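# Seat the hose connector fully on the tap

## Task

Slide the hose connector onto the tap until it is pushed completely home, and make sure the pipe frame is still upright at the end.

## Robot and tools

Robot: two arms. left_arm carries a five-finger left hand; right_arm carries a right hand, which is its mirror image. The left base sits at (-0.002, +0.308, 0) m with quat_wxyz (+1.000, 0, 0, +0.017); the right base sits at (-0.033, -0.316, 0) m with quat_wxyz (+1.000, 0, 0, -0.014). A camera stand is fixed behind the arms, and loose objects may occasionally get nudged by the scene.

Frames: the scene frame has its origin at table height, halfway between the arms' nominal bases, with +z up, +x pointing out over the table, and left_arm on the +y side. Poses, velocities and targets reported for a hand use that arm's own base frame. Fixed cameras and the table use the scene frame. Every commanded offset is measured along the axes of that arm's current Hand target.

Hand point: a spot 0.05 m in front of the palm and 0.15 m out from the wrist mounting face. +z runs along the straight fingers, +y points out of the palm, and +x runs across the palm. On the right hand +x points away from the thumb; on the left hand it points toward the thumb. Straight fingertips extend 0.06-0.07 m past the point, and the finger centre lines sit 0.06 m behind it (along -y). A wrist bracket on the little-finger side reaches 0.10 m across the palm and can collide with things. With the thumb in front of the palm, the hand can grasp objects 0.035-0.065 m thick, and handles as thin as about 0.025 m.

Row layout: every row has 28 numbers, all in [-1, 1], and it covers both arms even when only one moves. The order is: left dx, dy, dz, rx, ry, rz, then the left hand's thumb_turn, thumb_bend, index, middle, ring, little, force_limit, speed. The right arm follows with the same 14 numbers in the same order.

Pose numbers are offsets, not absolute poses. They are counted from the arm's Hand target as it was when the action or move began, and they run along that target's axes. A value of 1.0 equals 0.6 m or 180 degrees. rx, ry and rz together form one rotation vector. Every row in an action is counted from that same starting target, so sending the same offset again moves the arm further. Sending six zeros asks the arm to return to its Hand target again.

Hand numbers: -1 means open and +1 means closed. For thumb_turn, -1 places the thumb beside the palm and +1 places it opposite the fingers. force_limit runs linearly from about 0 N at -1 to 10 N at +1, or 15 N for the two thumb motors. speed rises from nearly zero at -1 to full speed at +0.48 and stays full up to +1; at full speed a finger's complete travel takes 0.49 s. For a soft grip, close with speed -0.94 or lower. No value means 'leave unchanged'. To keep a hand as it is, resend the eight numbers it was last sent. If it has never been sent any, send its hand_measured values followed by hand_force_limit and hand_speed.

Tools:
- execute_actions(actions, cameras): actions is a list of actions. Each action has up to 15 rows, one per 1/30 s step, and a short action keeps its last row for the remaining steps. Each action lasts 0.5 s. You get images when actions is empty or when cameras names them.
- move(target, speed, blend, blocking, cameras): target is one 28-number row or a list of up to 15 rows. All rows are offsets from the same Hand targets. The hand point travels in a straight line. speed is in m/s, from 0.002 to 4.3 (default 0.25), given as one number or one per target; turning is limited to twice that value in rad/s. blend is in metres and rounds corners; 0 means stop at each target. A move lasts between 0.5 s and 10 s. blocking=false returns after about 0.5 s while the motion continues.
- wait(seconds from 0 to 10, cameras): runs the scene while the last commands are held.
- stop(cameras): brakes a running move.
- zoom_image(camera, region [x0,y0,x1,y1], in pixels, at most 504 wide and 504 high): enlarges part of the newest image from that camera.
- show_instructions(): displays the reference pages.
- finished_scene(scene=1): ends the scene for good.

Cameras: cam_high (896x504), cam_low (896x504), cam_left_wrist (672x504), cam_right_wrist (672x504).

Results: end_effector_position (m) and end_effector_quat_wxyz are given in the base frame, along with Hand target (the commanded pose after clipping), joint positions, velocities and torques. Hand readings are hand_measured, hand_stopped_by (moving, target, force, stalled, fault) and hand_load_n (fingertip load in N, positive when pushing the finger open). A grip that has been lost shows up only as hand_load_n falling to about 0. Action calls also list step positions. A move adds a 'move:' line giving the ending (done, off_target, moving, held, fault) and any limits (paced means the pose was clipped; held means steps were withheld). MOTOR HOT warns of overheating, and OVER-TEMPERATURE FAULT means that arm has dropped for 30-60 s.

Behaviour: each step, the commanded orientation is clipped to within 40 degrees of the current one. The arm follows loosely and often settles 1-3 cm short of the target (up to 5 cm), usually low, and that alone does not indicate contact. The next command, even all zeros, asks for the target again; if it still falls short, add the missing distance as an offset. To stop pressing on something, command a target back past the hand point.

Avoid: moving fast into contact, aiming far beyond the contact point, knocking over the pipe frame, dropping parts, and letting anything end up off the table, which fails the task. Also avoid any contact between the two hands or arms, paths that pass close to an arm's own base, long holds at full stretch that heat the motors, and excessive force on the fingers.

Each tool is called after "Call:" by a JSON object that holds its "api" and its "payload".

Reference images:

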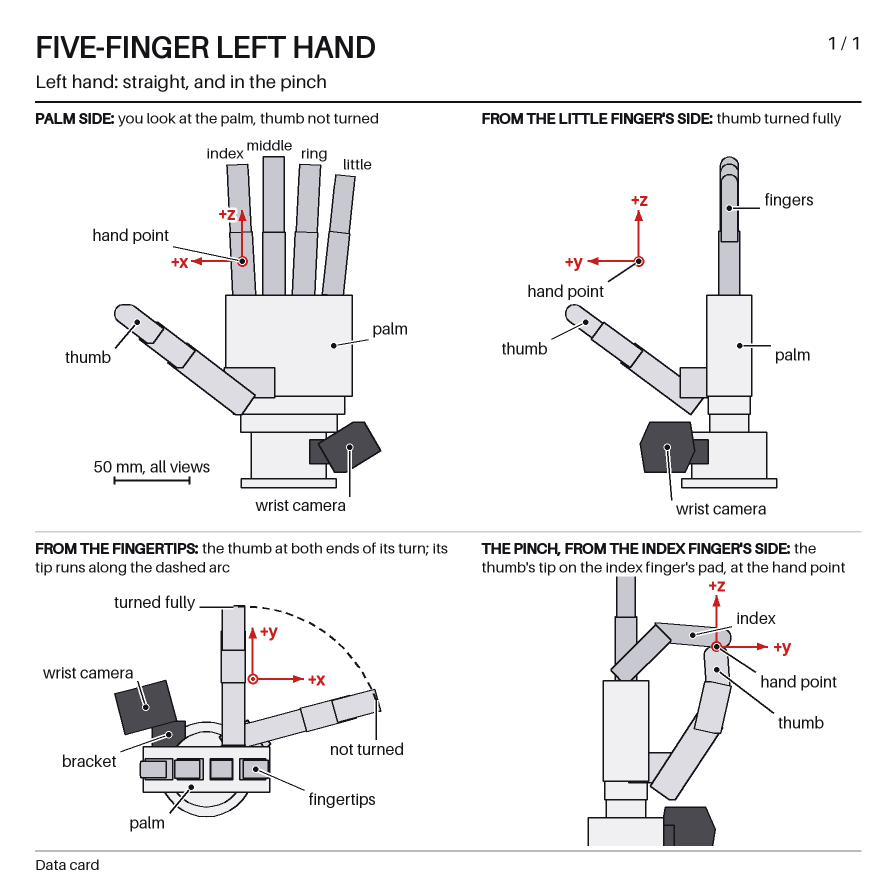

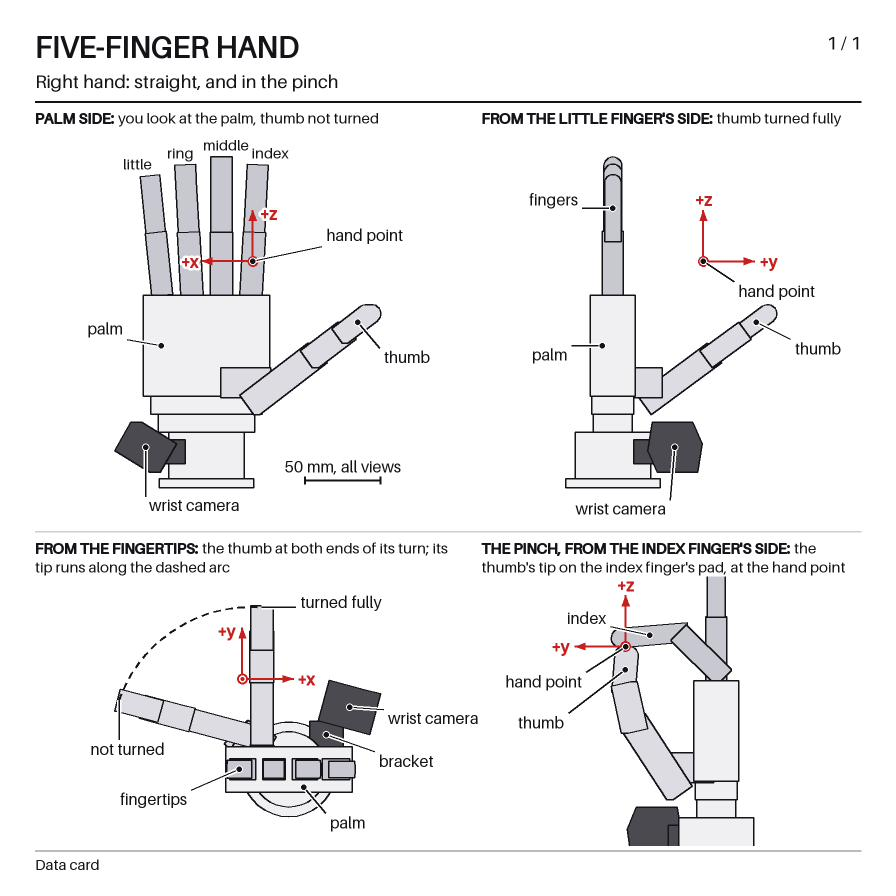

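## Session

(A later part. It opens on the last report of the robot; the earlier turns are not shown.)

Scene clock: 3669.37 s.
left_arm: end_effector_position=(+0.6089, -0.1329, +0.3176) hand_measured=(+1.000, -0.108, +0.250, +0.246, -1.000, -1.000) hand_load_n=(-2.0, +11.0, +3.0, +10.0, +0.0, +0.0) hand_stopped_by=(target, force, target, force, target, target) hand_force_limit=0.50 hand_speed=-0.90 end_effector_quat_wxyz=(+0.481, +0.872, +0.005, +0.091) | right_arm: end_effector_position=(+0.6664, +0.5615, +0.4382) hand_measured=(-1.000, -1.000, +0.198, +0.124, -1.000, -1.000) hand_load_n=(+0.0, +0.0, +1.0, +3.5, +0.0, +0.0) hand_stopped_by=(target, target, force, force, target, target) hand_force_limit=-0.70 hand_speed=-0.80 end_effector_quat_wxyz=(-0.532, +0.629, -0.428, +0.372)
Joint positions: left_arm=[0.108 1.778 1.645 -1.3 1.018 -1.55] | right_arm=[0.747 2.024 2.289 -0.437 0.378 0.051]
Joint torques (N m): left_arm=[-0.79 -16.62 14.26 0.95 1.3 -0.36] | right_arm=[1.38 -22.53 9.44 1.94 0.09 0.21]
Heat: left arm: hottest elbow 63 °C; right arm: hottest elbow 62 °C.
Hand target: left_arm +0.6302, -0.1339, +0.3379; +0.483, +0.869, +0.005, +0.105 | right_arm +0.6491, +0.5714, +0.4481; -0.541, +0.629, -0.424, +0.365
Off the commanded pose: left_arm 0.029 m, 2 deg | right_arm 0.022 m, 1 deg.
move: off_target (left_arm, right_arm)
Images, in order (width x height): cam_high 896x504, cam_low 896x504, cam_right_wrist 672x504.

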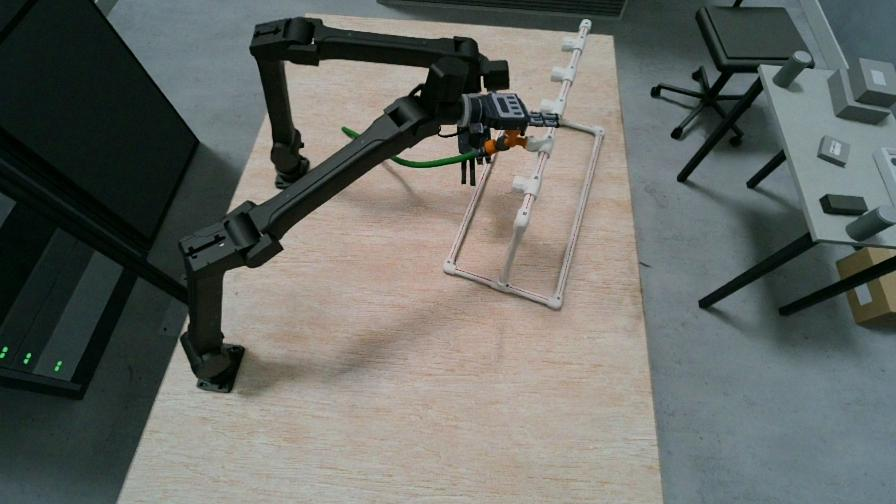

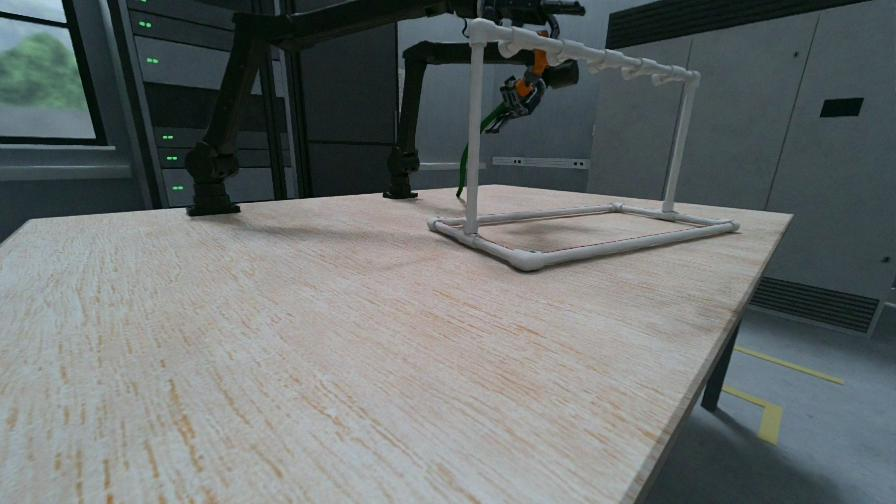

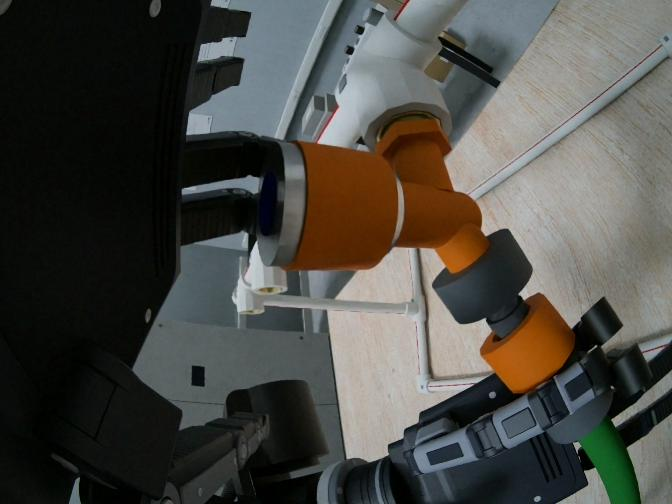

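Call:
{"api": "move", "payload": {"target": [0.0138,0.0093,0,0,0,0,1,0.05,0.25,0.25,-1,-1,0.5,-0.9,0,0,0,0,0,0,-1,-1,0.5,0.5,-1,-1,-0.7,-0.8], "speed": 0.03, "cameras": ["cam_right_wrist","cam_low"]}}

Call:
{"api": "zoom_image", "payload": {"camera": "cam_right_wrist", "region": [380, 180, 640, 420]}}

Scene clock: 3678.87 s.
left_arm: end_effector_position=(+0.6124, -0.1362, +0.3184) hand_measured=(+1.000, -0.108, +0.250, +0.246, -1.000, -1.000) hand_load_n=(-3.0, +10.5, +3.0, +10.5, +0.0, +0.0) hand_stopped_by=(target, force, target, force, target, target) hand_force_limit=0.50 hand_speed=-0.90 end_effector_quat_wxyz=(+0.481, +0.873, +0.003, +0.086) | right_arm: end_effector_position=(+0.6678, +0.5599, +0.4390) hand_measured=(-1.000, -1.000, +0.198, +0.124, -1.000, -1.000) hand_load_n=(+0.0, +0.0, +1.0, +6.0, +0.0, +0.0) hand_stopped_by=(target, target, force, force, target, target) hand_force_limit=-0.70 hand_speed=-0.80 end_effector_quat_wxyz=(-0.531, +0.627, -0.430, +0.374)
Joint positions: left_arm=[0.101 1.791 1.669 -1.318 1.015 -1.549] | right_arm=[0.746 2.024 2.289 -0.434 0.386 0.051]
Joint torques (N m): left_arm=[-0.67 -16.85 15.08 1.2 1.4 -0.45] | right_arm=[1.49 -22.59 9.43 1.77 -0.18 0.2]
Heat: left arm: hottest elbow 63 °C; right arm: hottest elbow 61 °C.
Hand target: left_arm +0.6378, -0.1361, +0.3440; +0.483, +0.869, +0.005, +0.104 | right_arm +0.6491, +0.5714, +0.4481; -0.541, +0.629, -0.424, +0.365
Off the commanded pose: left_arm 0.036 m, 2 deg | right_arm 0.024 m, 2 deg.
move: off_target (left_arm, right_arm)
Images, in order (width x height): cam_low 896x504, cam_right_wrist 672x504.

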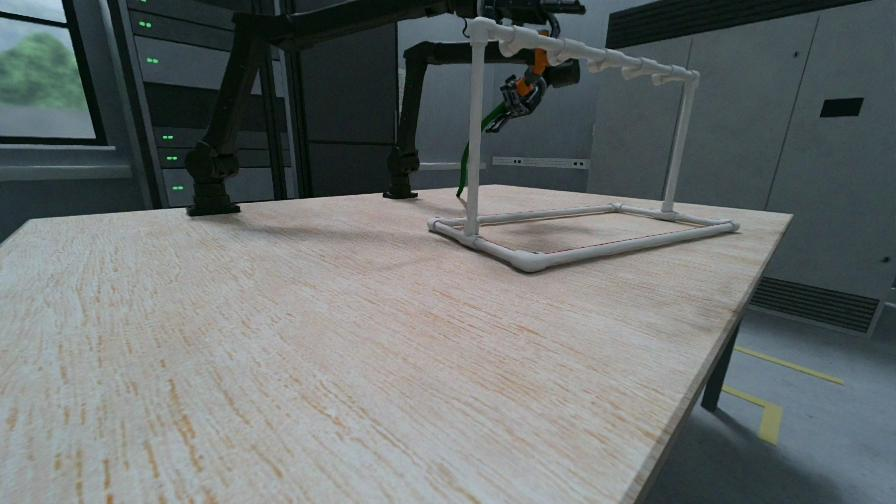

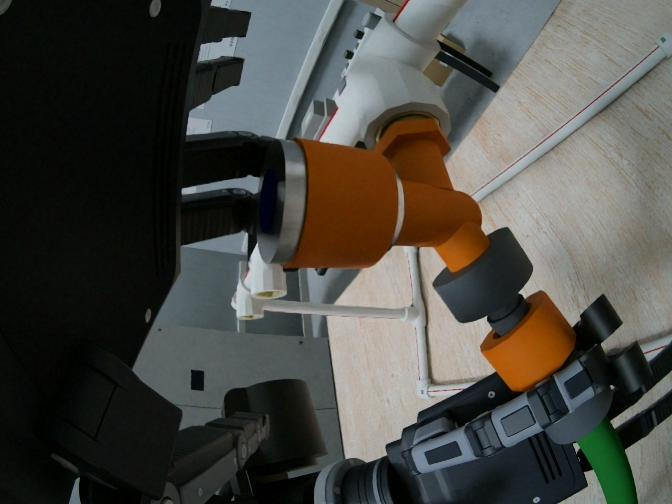

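Scaled by 1.938 from the camera's 672x504 image, which has a finer 960x720 frame.

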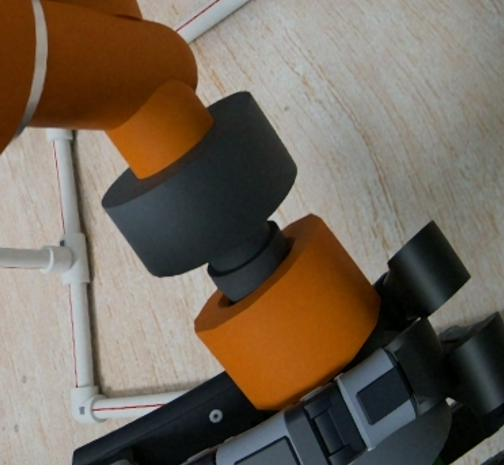

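Call:
{"api": "move", "payload": {"target": [0,0,0,0,0,0,1,0.05,0.25,0.25,-1,-1,0.5,-0.9,0,0,0,0,0,0,-1,-1,0.6,0.5,-1,-1,-0.1,-0.9], "speed": 0.03, "cameras": ["cam_right_wrist"]}}

Call:
{"api": "zoom_image", "payload": {"camera": "cam_right_wrist", "region": [380, 180, 640, 420]}}

Scene clock: 3691.57 s.
left_arm: end_effector_position=(+0.6134, -0.1393, +0.3189) hand_measured=(+1.000, -0.108, +0.250, +0.246, -1.000, -1.000) hand_load_n=(-2.5, +11.0, +3.0, +10.5, +0.0, +0.0) hand_stopped_by=(target, force, target, force, target, target) hand_force_limit=0.50 hand_speed=-0.90 end_effector_quat_wxyz=(+0.481, +0.873, +0.000, +0.086) | right_arm: end_effector_position=(+0.6678, +0.5603, +0.4368) hand_measured=(-1.000, -1.000, +0.600, +0.124, -1.000, -1.000) hand_load_n=(+0.0, +0.0, +0.5, +5.0, +0.0, +0.0) hand_stopped_by=(target, target, target, force, target, target) hand_force_limit=-0.10 hand_speed=-0.90 end_effector_quat_wxyz=(-0.531, +0.628, -0.430, +0.374)
Joint positions: left_arm=[0.096 1.795 1.675 -1.319 1.015 -1.549] | right_arm=[0.746 2.024 2.285 -0.431 0.384 0.051]
Joint torques (N m): left_arm=[-0.21 -17.08 14.79 1.06 1.41 -0.44] | right_arm=[1.55 -22.65 9.78 1.7 -0.13 0.21]
Heat: left arm: hottest elbow 67 °C; right arm: hottest elbow 59 °C.
Hand target: left_arm +0.6377, -0.1361, +0.3440; +0.483, +0.869, +0.005, +0.104 | right_arm +0.6491, +0.5714, +0.4479; -0.541, +0.629, -0.424, +0.365
Off the commanded pose: left_arm 0.035 m, 2 deg | right_arm 0.024 m, 2 deg.
move: off_target (left_arm, right_arm)
Images, in order (width x height): cam_right_wrist 672x504.

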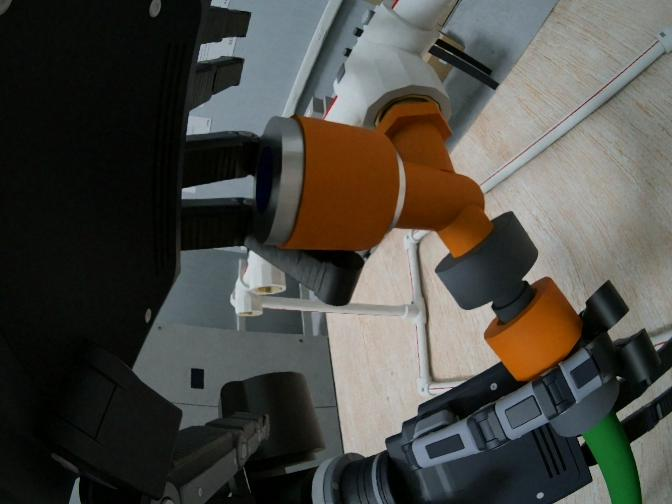

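Scaled by 1.938 from the camera's 672x504 image, which has a finer 960x720 frame.

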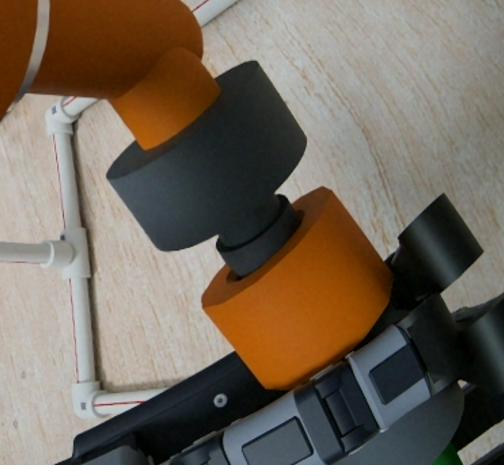

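Call:
{"api": "move", "payload": {"target": [[-0.0276,-0.0186,0,0,0,0,1,0.05,0.25,0.25,-1,-1,0.5,-0.9,0,0,0.0306,0,0,0,-1,-1,0.6,0.5,-1,-1,-0.1,-0.9],[-0.0276,-0.0186,0,0,0,0,1,0.05,0.25,0.25,-1,-1,0.5,-0.9,0,0,0.0306,0,0,0,-1,-1,-0.2,-0.2,-1,-1,-0.1,-0.6],[-0.0276,-0.0186,0,0,0,0,1,0.05,0.25,0.25,-1,-1,0.5,-0.9,0.03,0,0.0306,0,0,0,-1,-1,-0.2,-0.2,-1,-1,-0.1,-0.6]], "speed": 0.06, "cameras": ["cam_right_wrist","cam_high","cam_low"]}}

Scene clock: 3709.70 s.
left_arm: end_effector_position=(+0.6139, -0.1393, +0.3193) hand_measured=(+1.000, -0.108, +0.250, +0.246, -1.000, -1.000) hand_load_n=(-0.5, +10.5, +3.0, +10.5, +0.0, +0.0) hand_stopped_by=(target, force, target, force, target, target) hand_force_limit=0.50 hand_speed=-0.90 end_effector_quat_wxyz=(+0.480, +0.873, -0.002, +0.089) | right_arm: end_effector_position=(+0.6643, +0.5678, +0.4340) hand_measured=(-1.000, -1.000, -0.200, -0.200, -1.000, -1.000) hand_load_n=(+0.0, +0.0, +0.0, +0.0, +0.0, +0.0) hand_stopped_by=(target, target, target, target, target, target) hand_force_limit=-0.10 hand_speed=-0.60 end_effector_quat_wxyz=(-0.534, +0.638, -0.421, +0.362)
Joint positions: left_arm=[0.096 1.795 1.675 -1.314 1.015 -1.547] | right_arm=[0.748 2.032 2.297 -0.445 0.35 0.051]
Joint torques (N m): left_arm=[0.38 -19.19 10.17 1.83 1.42 -0.29] | right_arm=[-1.03 -20.6 12.96 1.88 -0.08 0.13]
Heat: left arm: hottest elbow 72 °C; right arm: hottest elbow 60 °C.
Hand target: left_arm +0.6225, -0.1320, +0.3317; +0.483, +0.869, +0.005, +0.104 | right_arm +0.6727, +0.5613, +0.4454; -0.541, +0.629, -0.424, +0.365
Off the commanded pose: left_arm 0.017 m, 2 deg | right_arm 0.015 m, 1 deg.
move: off_target (left_arm, right_arm); target 2's new numbers were sent with right_arm's hand 0.019 m and 2 deg from that target
Images, in order (width x height): cam_high 896x504, cam_low 896x504, cam_right_wrist 672x504.

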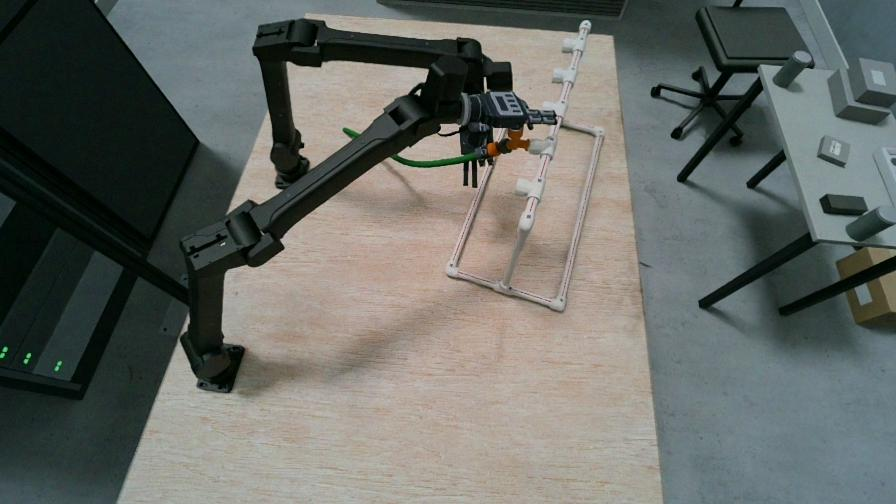

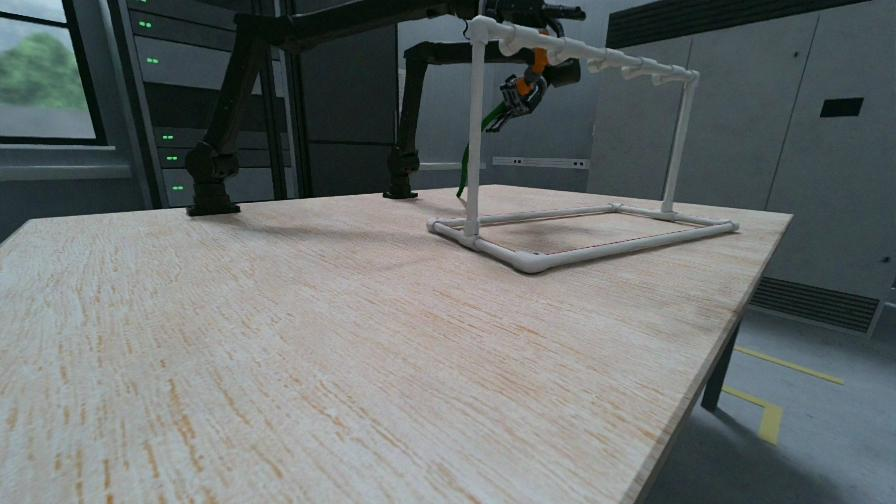

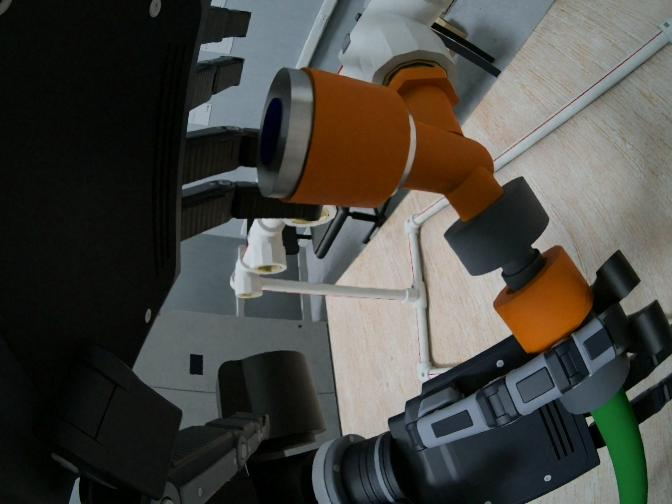

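Call:
{"api": "move", "payload": {"target": [0,0,0,0,0,0,1,0.05,0.25,0.25,-1,-1,0.5,-0.9,0.0402,0.0025,-0.0161,0,0,0,-1,-1,-0.2,-0.2,-1,-1,-0.1,-0.6], "speed": 0.06, "cameras": ["cam_right_wrist","cam_high"]}}

Scene clock: 3731.07 s.
left_arm: end_effector_position=(+0.6139, -0.1393, +0.3193) hand_measured=(+1.000, -0.108, +0.250, +0.246, -1.000, -1.000) hand_load_n=(-1.0, +11.0, +3.5, +10.5, +0.0, +0.5) hand_stopped_by=(target, force, target, force, target, target) hand_force_limit=0.50 hand_speed=-0.90 end_effector_quat_wxyz=(+0.480, +0.873, -0.002, +0.089) | right_arm: end_effector_position=(+0.6686, +0.5396, +0.4465) hand_measured=(-1.000, -1.000, -0.200, -0.200, -1.000, -1.000) hand_load_n=(+0.0, +0.0, +0.0, +0.0, +0.0, +0.0) hand_stopped_by=(target, target, target, target, target, target) hand_force_limit=-0.10 hand_speed=-0.60 end_effector_quat_wxyz=(-0.539, +0.631, -0.423, +0.363)
Joint positions: left_arm=[0.096 1.795 1.675 -1.314 1.015 -1.547] | right_arm=[0.714 1.975 2.231 -0.421 0.322 0.051]
Joint torques (N m): left_arm=[0.44 -19.19 10.17 1.81 1.42 -0.29] | right_arm=[-0.56 -20.31 9.74 2.45 -0.11 0.08]
Heat: left arm: hottest elbow 69 °C; right arm: hottest elbow 62 °C.
Hand target: left_arm +0.6225, -0.1320, +0.3317; +0.483, +0.869, +0.005, +0.104 | right_arm +0.6727, +0.5353, +0.4455; -0.541, +0.629, -0.424, +0.365
Off the commanded pose: left_arm 0.017 m, 2 deg | right_arm 0.006 m, 0 deg.
move: off_target (left_arm)
Images, in order (width x height): cam_high 896x504, cam_right_wrist 672x504.

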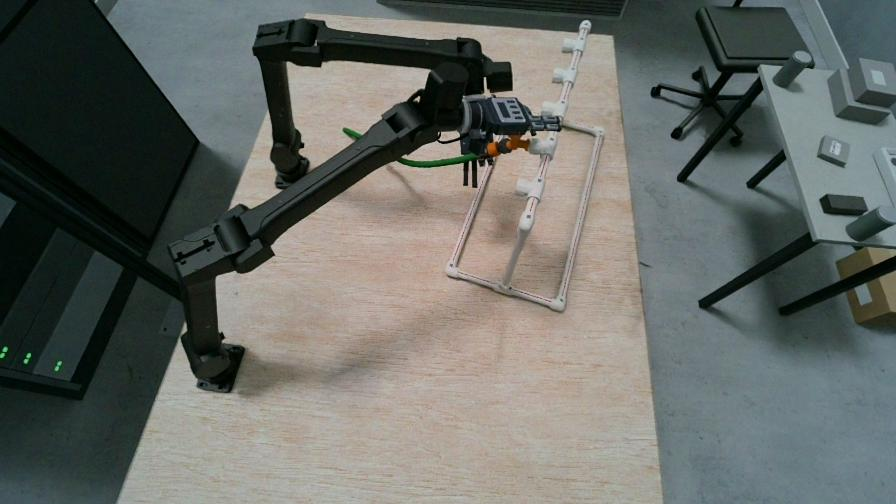

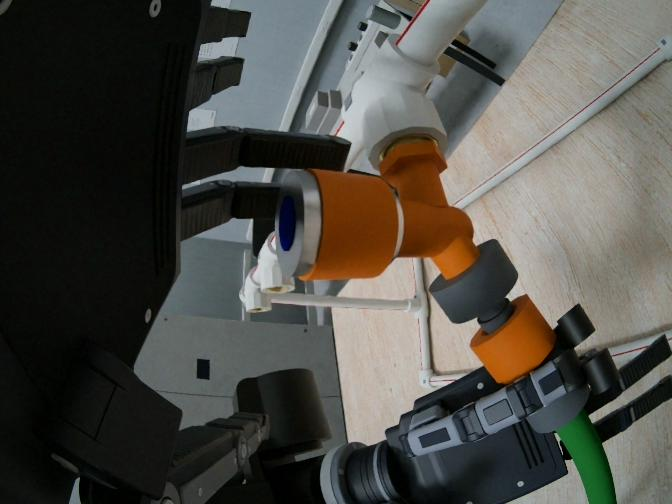

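Call:
{"api": "move", "payload": {"target": [0,0,0,0,0,0,1,0.05,0.25,0.25,-1,-1,0.5,-0.9,0,0,0,0,0,0,-1,-1,0.5,0.5,-1,-1,-0.7,-0.8], "speed": 0.06, "cameras": ["cam_right_wrist"]}}

Scene clock: 3747.23 s.
left_arm: end_effector_position=(+0.6139, -0.1393, +0.3193) hand_measured=(+1.000, -0.108, +0.250, +0.246, -1.000, -1.000) hand_load_n=(-1.0, +11.0, +3.5, +10.5, +0.0, +0.0) hand_stopped_by=(target, force, target, force, target, target) hand_force_limit=0.50 hand_speed=-0.90 end_effector_quat_wxyz=(+0.480, +0.873, -0.002, +0.089) | right_arm: end_effector_position=(+0.6687, +0.5407, +0.4477) hand_measured=(-1.000, -1.000, +0.020, +0.000, -1.000, -1.000) hand_load_n=(+0.0, +0.0, +3.0, +0.0, +0.0, +0.0) hand_stopped_by=(target, target, force, force, target, target) hand_force_limit=-0.70 hand_speed=-0.80 end_effector_quat_wxyz=(-0.542, +0.630, -0.422, +0.362)
Joint positions: left_arm=[0.096 1.795 1.675 -1.314 1.015 -1.547] | right_arm=[0.714 1.975 2.23 -0.414 0.318 0.051]
Joint torques (N m): left_arm=[0.38 -19.19 10.17 1.83 1.42 -0.29] | right_arm=[-0.67 -20.48 9.76 2.17 0.04 0.09]
Heat: left arm: hottest elbow 67 °C; right arm: hottest elbow 60 °C.
Hand target: left_arm +0.6225, -0.1320, +0.3317; +0.483, +0.869, +0.005, +0.104 | right_arm +0.6727, +0.5353, +0.4453; -0.541, +0.629, -0.424, +0.365
Off the commanded pose: left_arm 0.017 m, 2 deg | right_arm 0.007 m, 0 deg.
move: off_target (left_arm)
Images, in order (width x height): cam_right_wrist 672x504.

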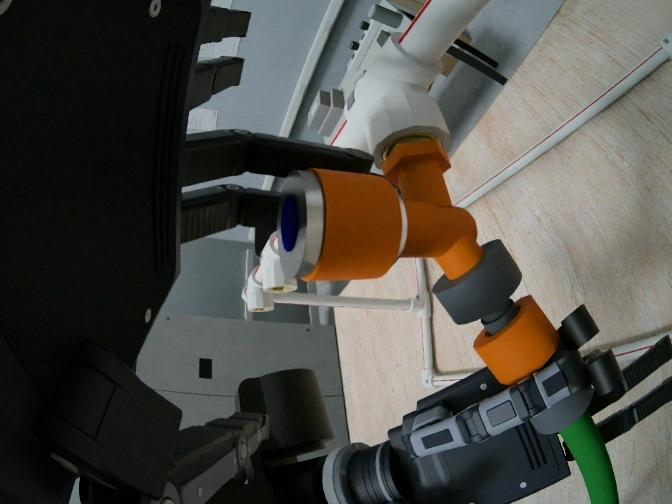

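Call:
{"api": "move", "payload": {"target": [0,0,0,0,0,0,1,0.05,0.25,0.25,-1,-1,0.5,-0.9,0,0,0,0,0,0,-1,-1,0.5,0.55,-1,-1,-0.5,-0.85], "speed": 0.06, "cameras": ["cam_right_wrist"]}}

Scene clock: 3753.93 s.
left_arm: end_effector_position=(+0.6139, -0.1393, +0.3193) hand_measured=(+1.000, -0.108, +0.250, +0.246, -1.000, -1.000) hand_load_n=(-0.5, +11.0, +3.5, +10.5, +0.0, +0.0) hand_stopped_by=(target, force, target, force, target, target) hand_force_limit=0.50 hand_speed=-0.90 end_effector_quat_wxyz=(+0.480, +0.873, -0.002, +0.089) | right_arm: end_effector_position=(+0.6687, +0.5408, +0.4479) hand_measured=(-1.000, -1.000, +0.020, +0.012, -1.000, -1.000) hand_load_n=(-0.5, +0.0, +1.5, +1.5, +0.0, +0.0) hand_stopped_by=(target, target, force, force, target, target) hand_force_limit=-0.50 hand_speed=-0.85 end_effector_quat_wxyz=(-0.542, +0.630, -0.422, +0.362)
Joint positions: left_arm=[0.096 1.795 1.675 -1.314 1.015 -1.547] | right_arm=[0.714 1.975 2.23 -0.413 0.318 0.051]
Joint torques (N m): left_arm=[0.44 -19.19 10.17 1.83 1.41 -0.29] | right_arm=[-0.67 -20.48 9.81 2.14 0.05 0.09]
Heat: left arm: hottest elbow 67 °C; right arm: hottest elbow 59 °C.
Hand target: left_arm +0.6225, -0.1320, +0.3317; +0.483, +0.869, +0.005, +0.104 | right_arm +0.6727, +0.5353, +0.4453; -0.541, +0.629, -0.424, +0.365
Off the commanded pose: left_arm 0.017 m, 2 deg | right_arm 0.007 m, 0 deg.
move: off_target (left_arm)
Images, in order (width x height): cam_right_wrist 672x504.

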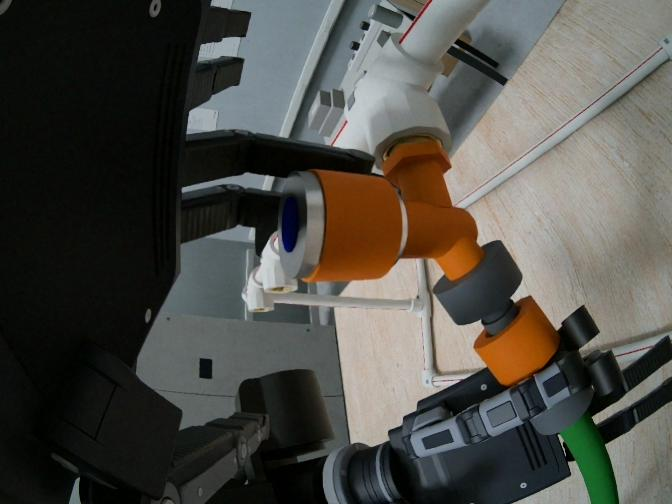

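Call:
{"api": "move", "payload": {"target": [0.0138,0.0093,0,0,0,0,1,0.05,0.25,0.25,-1,-1,0.5,-0.9,-0.0202,0.0055,-0.0364,0,0,0,-1,-1,0.5,0.55,-1,-1,-0.5,-0.85], "speed": 0.03, "cameras": ["cam_right_wrist","cam_high"]}}

Call:
{"api": "move", "payload": {"target": [0.0138,0.0093,0,0,0,0,1,0.05,0.25,0.25,-1,-1,0.5,-0.9,0,0,0,0,0,0,-1,-1,0.5,0.55,-1,-1,-0.5,-0.85], "speed": 0.03, "cameras": ["cam_right_wrist","cam_high"]}}

Call:
{"api": "zoom_image", "payload": {"camera": "cam_right_wrist", "region": [380, 180, 640, 420]}}

Scene clock: 3766.57 s.
left_arm: end_effector_position=(+0.6124, -0.1441, +0.3202) hand_measured=(+1.000, -0.108, +0.250, +0.246, -1.000, -1.000) hand_load_n=(-2.0, +11.0, +3.0, +10.5, +0.0, +0.0) hand_stopped_by=(target, force, target, force, target, target) hand_force_limit=0.50 hand_speed=-0.90 end_effector_quat_wxyz=(+0.482, +0.871, -0.007, +0.088) | right_arm: end_effector_position=(+0.6650, +0.5355, +0.4460) hand_measured=(-1.000, -1.000, +0.020, +0.012, -1.000, -1.000) hand_load_n=(+0.0, +0.0, +5.0, +4.5, +0.0, +0.0) hand_stopped_by=(target, target, force, force, target, target) hand_force_limit=-0.50 hand_speed=-0.85 end_effector_quat_wxyz=(-0.547, +0.619, -0.427, +0.368)
Joint positions: left_arm=[0.089 1.795 1.675 -1.314 1.02 -1.542] | right_arm=[0.716 1.94 2.156 -0.354 0.337 0.058]
Joint torques (N m): left_arm=[0.62 -18.08 12.56 1.29 1.21 -0.41] | right_arm=[1.2 -21.89 8.65 0.99 0.3 0.06]
Heat: left arm: hottest elbow 66 °C; right arm: hottest elbow 59 °C.
Hand target: left_arm +0.6301, -0.1340, +0.3379; +0.484, +0.869, +0.005, +0.104 | right_arm +0.6477, +0.5383, +0.4454; -0.541, +0.629, -0.424, +0.365
Off the commanded pose: left_arm 0.027 m, 2 deg | right_arm 0.017 m, 1 deg.
move: off_target (left_arm, right_arm)
Images, in order (width x height): cam_high 896x504, cam_right_wrist 672x504.

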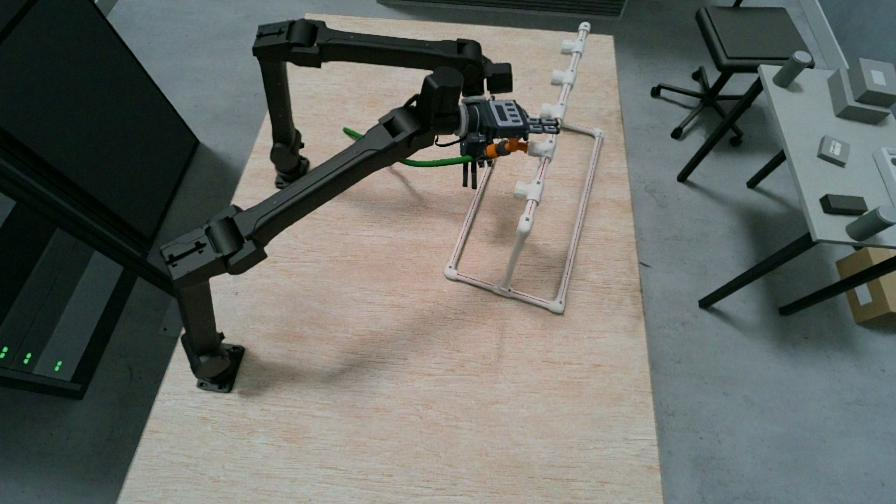

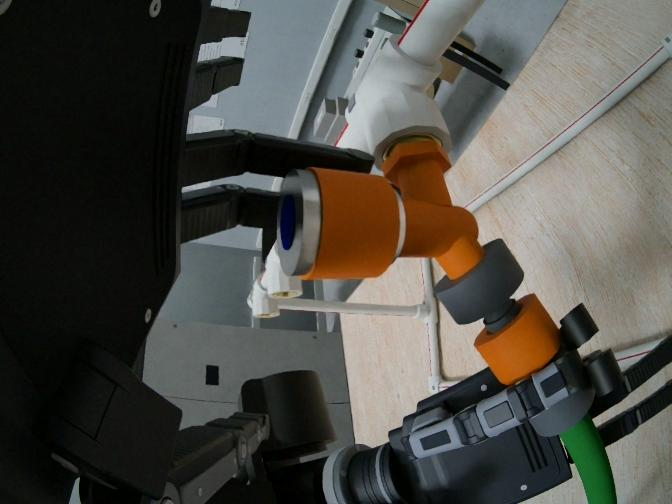

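Scene clock: 3767.43 s.
left_arm: end_effector_position=(+0.6125, -0.1445, +0.3207) hand_measured=(+1.000, -0.108, +0.250, +0.246, -1.000, -1.000) hand_load_n=(-2.5, +11.0, +3.0, +10.5, +0.0, +0.0) hand_stopped_by=(target, force, target, force, target, target) hand_force_limit=0.50 hand_speed=-0.90 end_effector_quat_wxyz=(+0.482, +0.872, -0.007, +0.088) | right_arm: end_effector_position=(+0.6648, +0.5351, +0.4463) hand_measured=(-1.000, -1.000, +0.020, +0.012, -1.000, -1.000) hand_load_n=(+0.0, +0.0, +5.0, +5.0, +0.0, +0.0) hand_stopped_by=(target, target, force, force, target, target) hand_force_limit=-0.50 hand_speed=-0.85 end_effector_quat_wxyz=(-0.547, +0.618, -0.427, +0.368)
Joint positions: left_arm=[0.088 1.795 1.677 -1.315 1.018 -1.542] | right_arm=[0.716 1.939 2.154 -0.353 0.339 0.058]
Joint torques (N m): left_arm=[0.38 -17.08 14.71 0.9 1.25 -0.51] | right_arm=[1.26 -21.89 8.7 0.99 0.26 0.05]
Heat: left arm: hottest elbow 66 °C; right arm: hottest elbow 59 °C.
Hand target: left_arm +0.6378, -0.1359, +0.3441; +0.483, +0.869, +0.005, +0.105 | right_arm +0.6477, +0.5383, +0.4456; -0.541, +0.628, -0.424, +0.365
Off the commanded pose: left_arm 0.035 m, 2 deg | right_arm 0.017 m, 1 deg.
move: off_target (left_arm, right_arm)
Images, in order (width x height): cam_high 896x504, cam_right_wrist 672x504.

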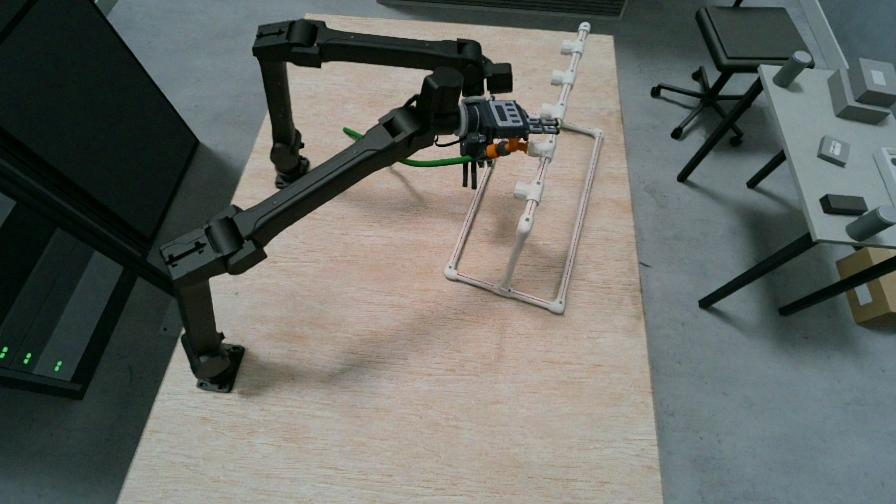

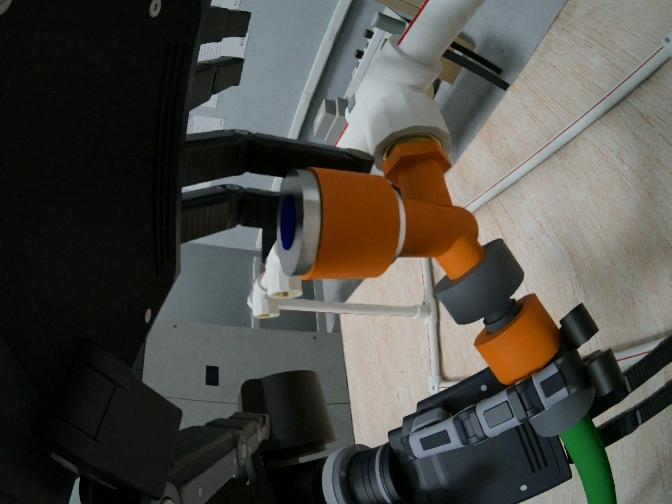

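Scaled by 1.938 from the camera's 672x504 image, which has a finer 960x720 frame.

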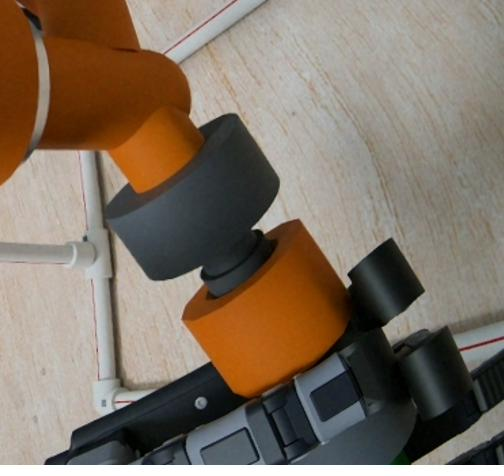

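Call:
{"api": "move", "payload": {"target": [0.0138,0.0093,0,0,0,0,1,0.05,0.25,0.25,-1,-1,0.5,-0.9,0,0,-0.0167,0,0,0,-1,-1,0.5,0.55,-1,-1,-0.5,-0.85], "speed": 0.03, "cameras": ["cam_right_wrist","cam_high"]}}

Call:
{"api": "zoom_image", "payload": {"camera": "cam_right_wrist", "region": [380, 180, 640, 420]}}

Scene clock: 3784.23 s.
left_arm: end_effector_position=(+0.6113, -0.1515, +0.3222) hand_measured=(+1.000, -0.108, +0.250, +0.246, -1.000, -1.000) hand_load_n=(-4.0, +11.0, +3.0, +10.0, +0.0, +0.0) hand_stopped_by=(target, force, target, force, target, target) hand_force_limit=0.50 hand_speed=-0.90 end_effector_quat_wxyz=(+0.482, +0.873, -0.013, +0.081) | right_arm: end_effector_position=(+0.6621, +0.5290, +0.4458) hand_measured=(-1.000, -1.000, +0.020, +0.012, -1.000, -1.000) hand_load_n=(-0.5, +0.0, +6.0, +7.0, +0.0, +0.0) hand_stopped_by=(target, target, force, force, target, target) hand_force_limit=-0.50 hand_speed=-0.85 end_effector_quat_wxyz=(-0.546, +0.615, -0.430, +0.373)
Joint positions: left_arm=[0.077 1.803 1.695 -1.342 1.016 -1.531] | right_arm=[0.716 1.918 2.118 -0.335 0.353 0.058]
Joint torques (N m): left_arm=[1.03 -16.79 15.82 1.33 1.37 -0.67] | right_arm=[1.49 -22.24 8.44 0.7 -0.08 0.07]
Heat: left arm: hottest elbow 67 °C; right arm: hottest elbow 56 °C.
Hand target: left_arm +0.6453, -0.1380, +0.3503; +0.483, +0.869, +0.005, +0.105 | right_arm +0.6385, +0.5346, +0.4470; -0.541, +0.628, -0.424, +0.365
Off the commanded pose: left_arm 0.046 m, 3 deg | right_arm 0.024 m, 2 deg.
move: off_target (left_arm, right_arm)
Images, in order (width x height): cam_high 896x504, cam_right_wrist 672x504.

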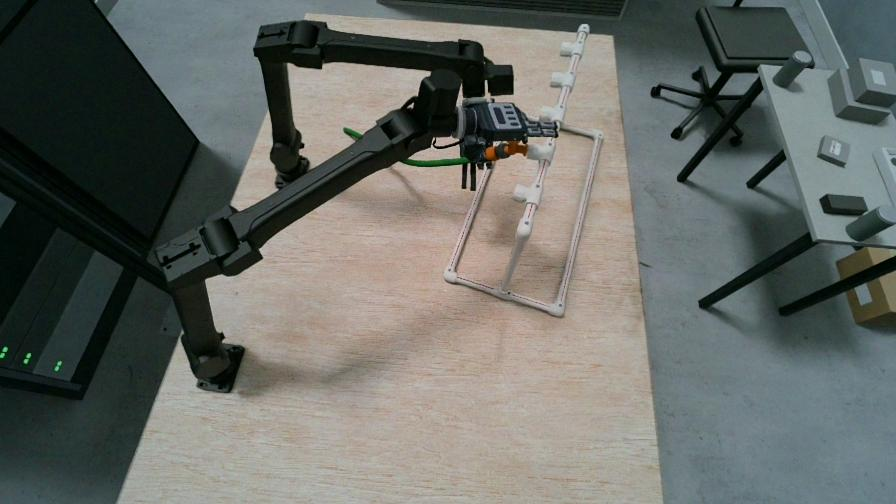

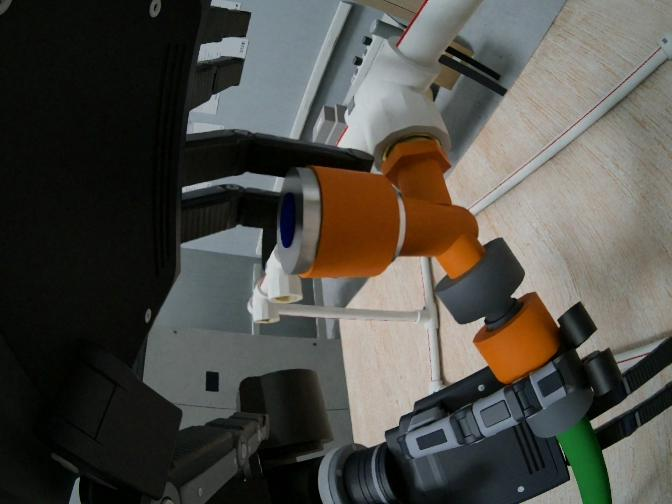

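Scaled by 1.938 from the camera's 672x504 image, which has a finer 960x720 frame.

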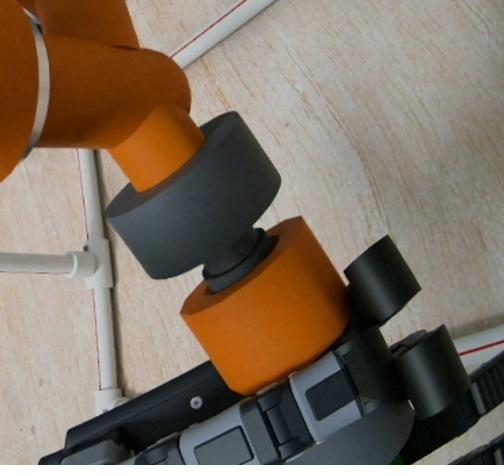

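Call:
{"api": "move", "payload": {"target": [0.0069,0.0047,0,0,0,0,1,0.05,0.25,0.25,-1,-1,0.5,-0.9,-0.0387,-0.0024,0.0155,0,0,0,-1,-1,0.5,0.55,-1,-1,-0.5,-0.85], "speed": 0.03, "cameras": ["cam_right_wrist","cam_high"]}}

Call:
{"api": "zoom_image", "payload": {"camera": "cam_right_wrist", "region": [380, 180, 640, 420]}}

Scene clock: 3798.10 s.
left_arm: end_effector_position=(+0.6127, -0.1542, +0.3227) hand_measured=(+1.000, -0.108, +0.250, +0.246, -1.000, -1.000) hand_load_n=(-5.5, +10.5, +1.5, +10.5, +0.0, +0.0) hand_stopped_by=(target, force, target, force, target, target) hand_force_limit=0.50 hand_speed=-0.90 end_effector_quat_wxyz=(+0.481, +0.873, -0.017, +0.079) | right_arm: end_effector_position=(+0.6637, +0.5266, +0.4453) hand_measured=(-1.000, -1.000, +0.020, +0.012, -1.000, -1.000) hand_load_n=(+0.0, -0.5, +4.0, +7.0, +0.0, +0.0) hand_stopped_by=(target, target, force, force, target, target) hand_force_limit=-0.50 hand_speed=-0.85 end_effector_quat_wxyz=(-0.539, +0.611, -0.437, +0.381)
Joint positions: left_arm=[0.072 1.812 1.709 -1.354 1.015 -1.525] | right_arm=[0.719 1.921 2.125 -0.343 0.379 0.058]
Joint torques (N m): left_arm=[1.2 -16.97 16.1 1.43 1.43 -0.74] | right_arm=[3.37 -18.49 14.2 0.05 -0.04 0.12]
Heat: left arm: hottest elbow 66 °C; right arm: hottest elbow 56 °C.
Hand target: left_arm +0.6491, -0.1391, +0.3532; +0.483, +0.869, +0.005, +0.104 | right_arm +0.6385, +0.5598, +0.4467; -0.541, +0.629, -0.424, +0.365
Off the commanded pose: left_arm 0.050 m, 4 deg | right_arm 0.042 m, 3 deg.
move: off_target (left_arm, right_arm)
Images, in order (width x height): cam_high 896x504, cam_right_wrist 672x504.

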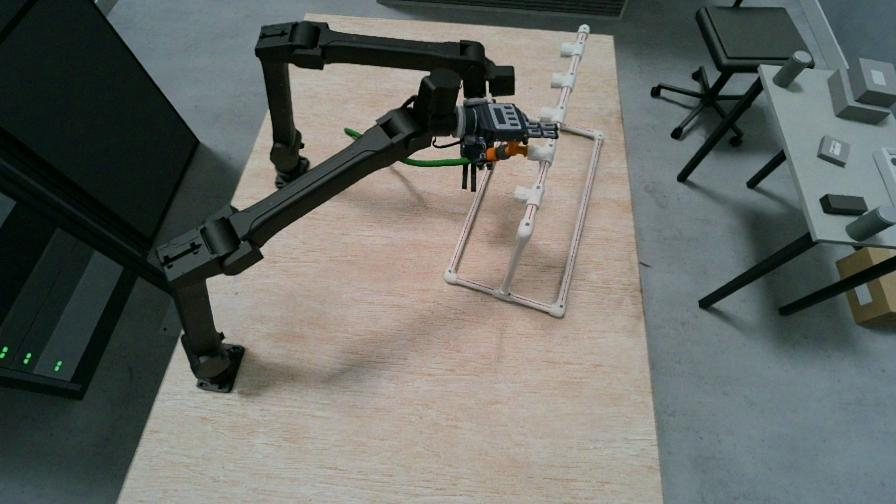

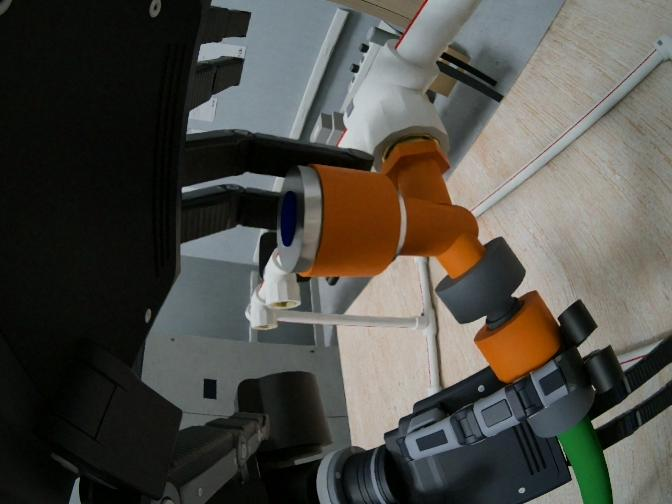

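Scaled by 1.938 from the camera's 672x504 image, which has a finer 960x720 frame.

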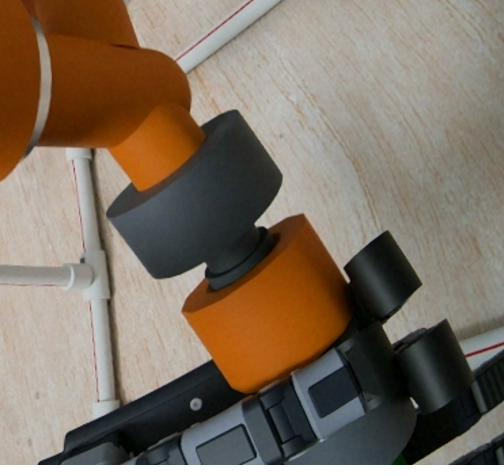

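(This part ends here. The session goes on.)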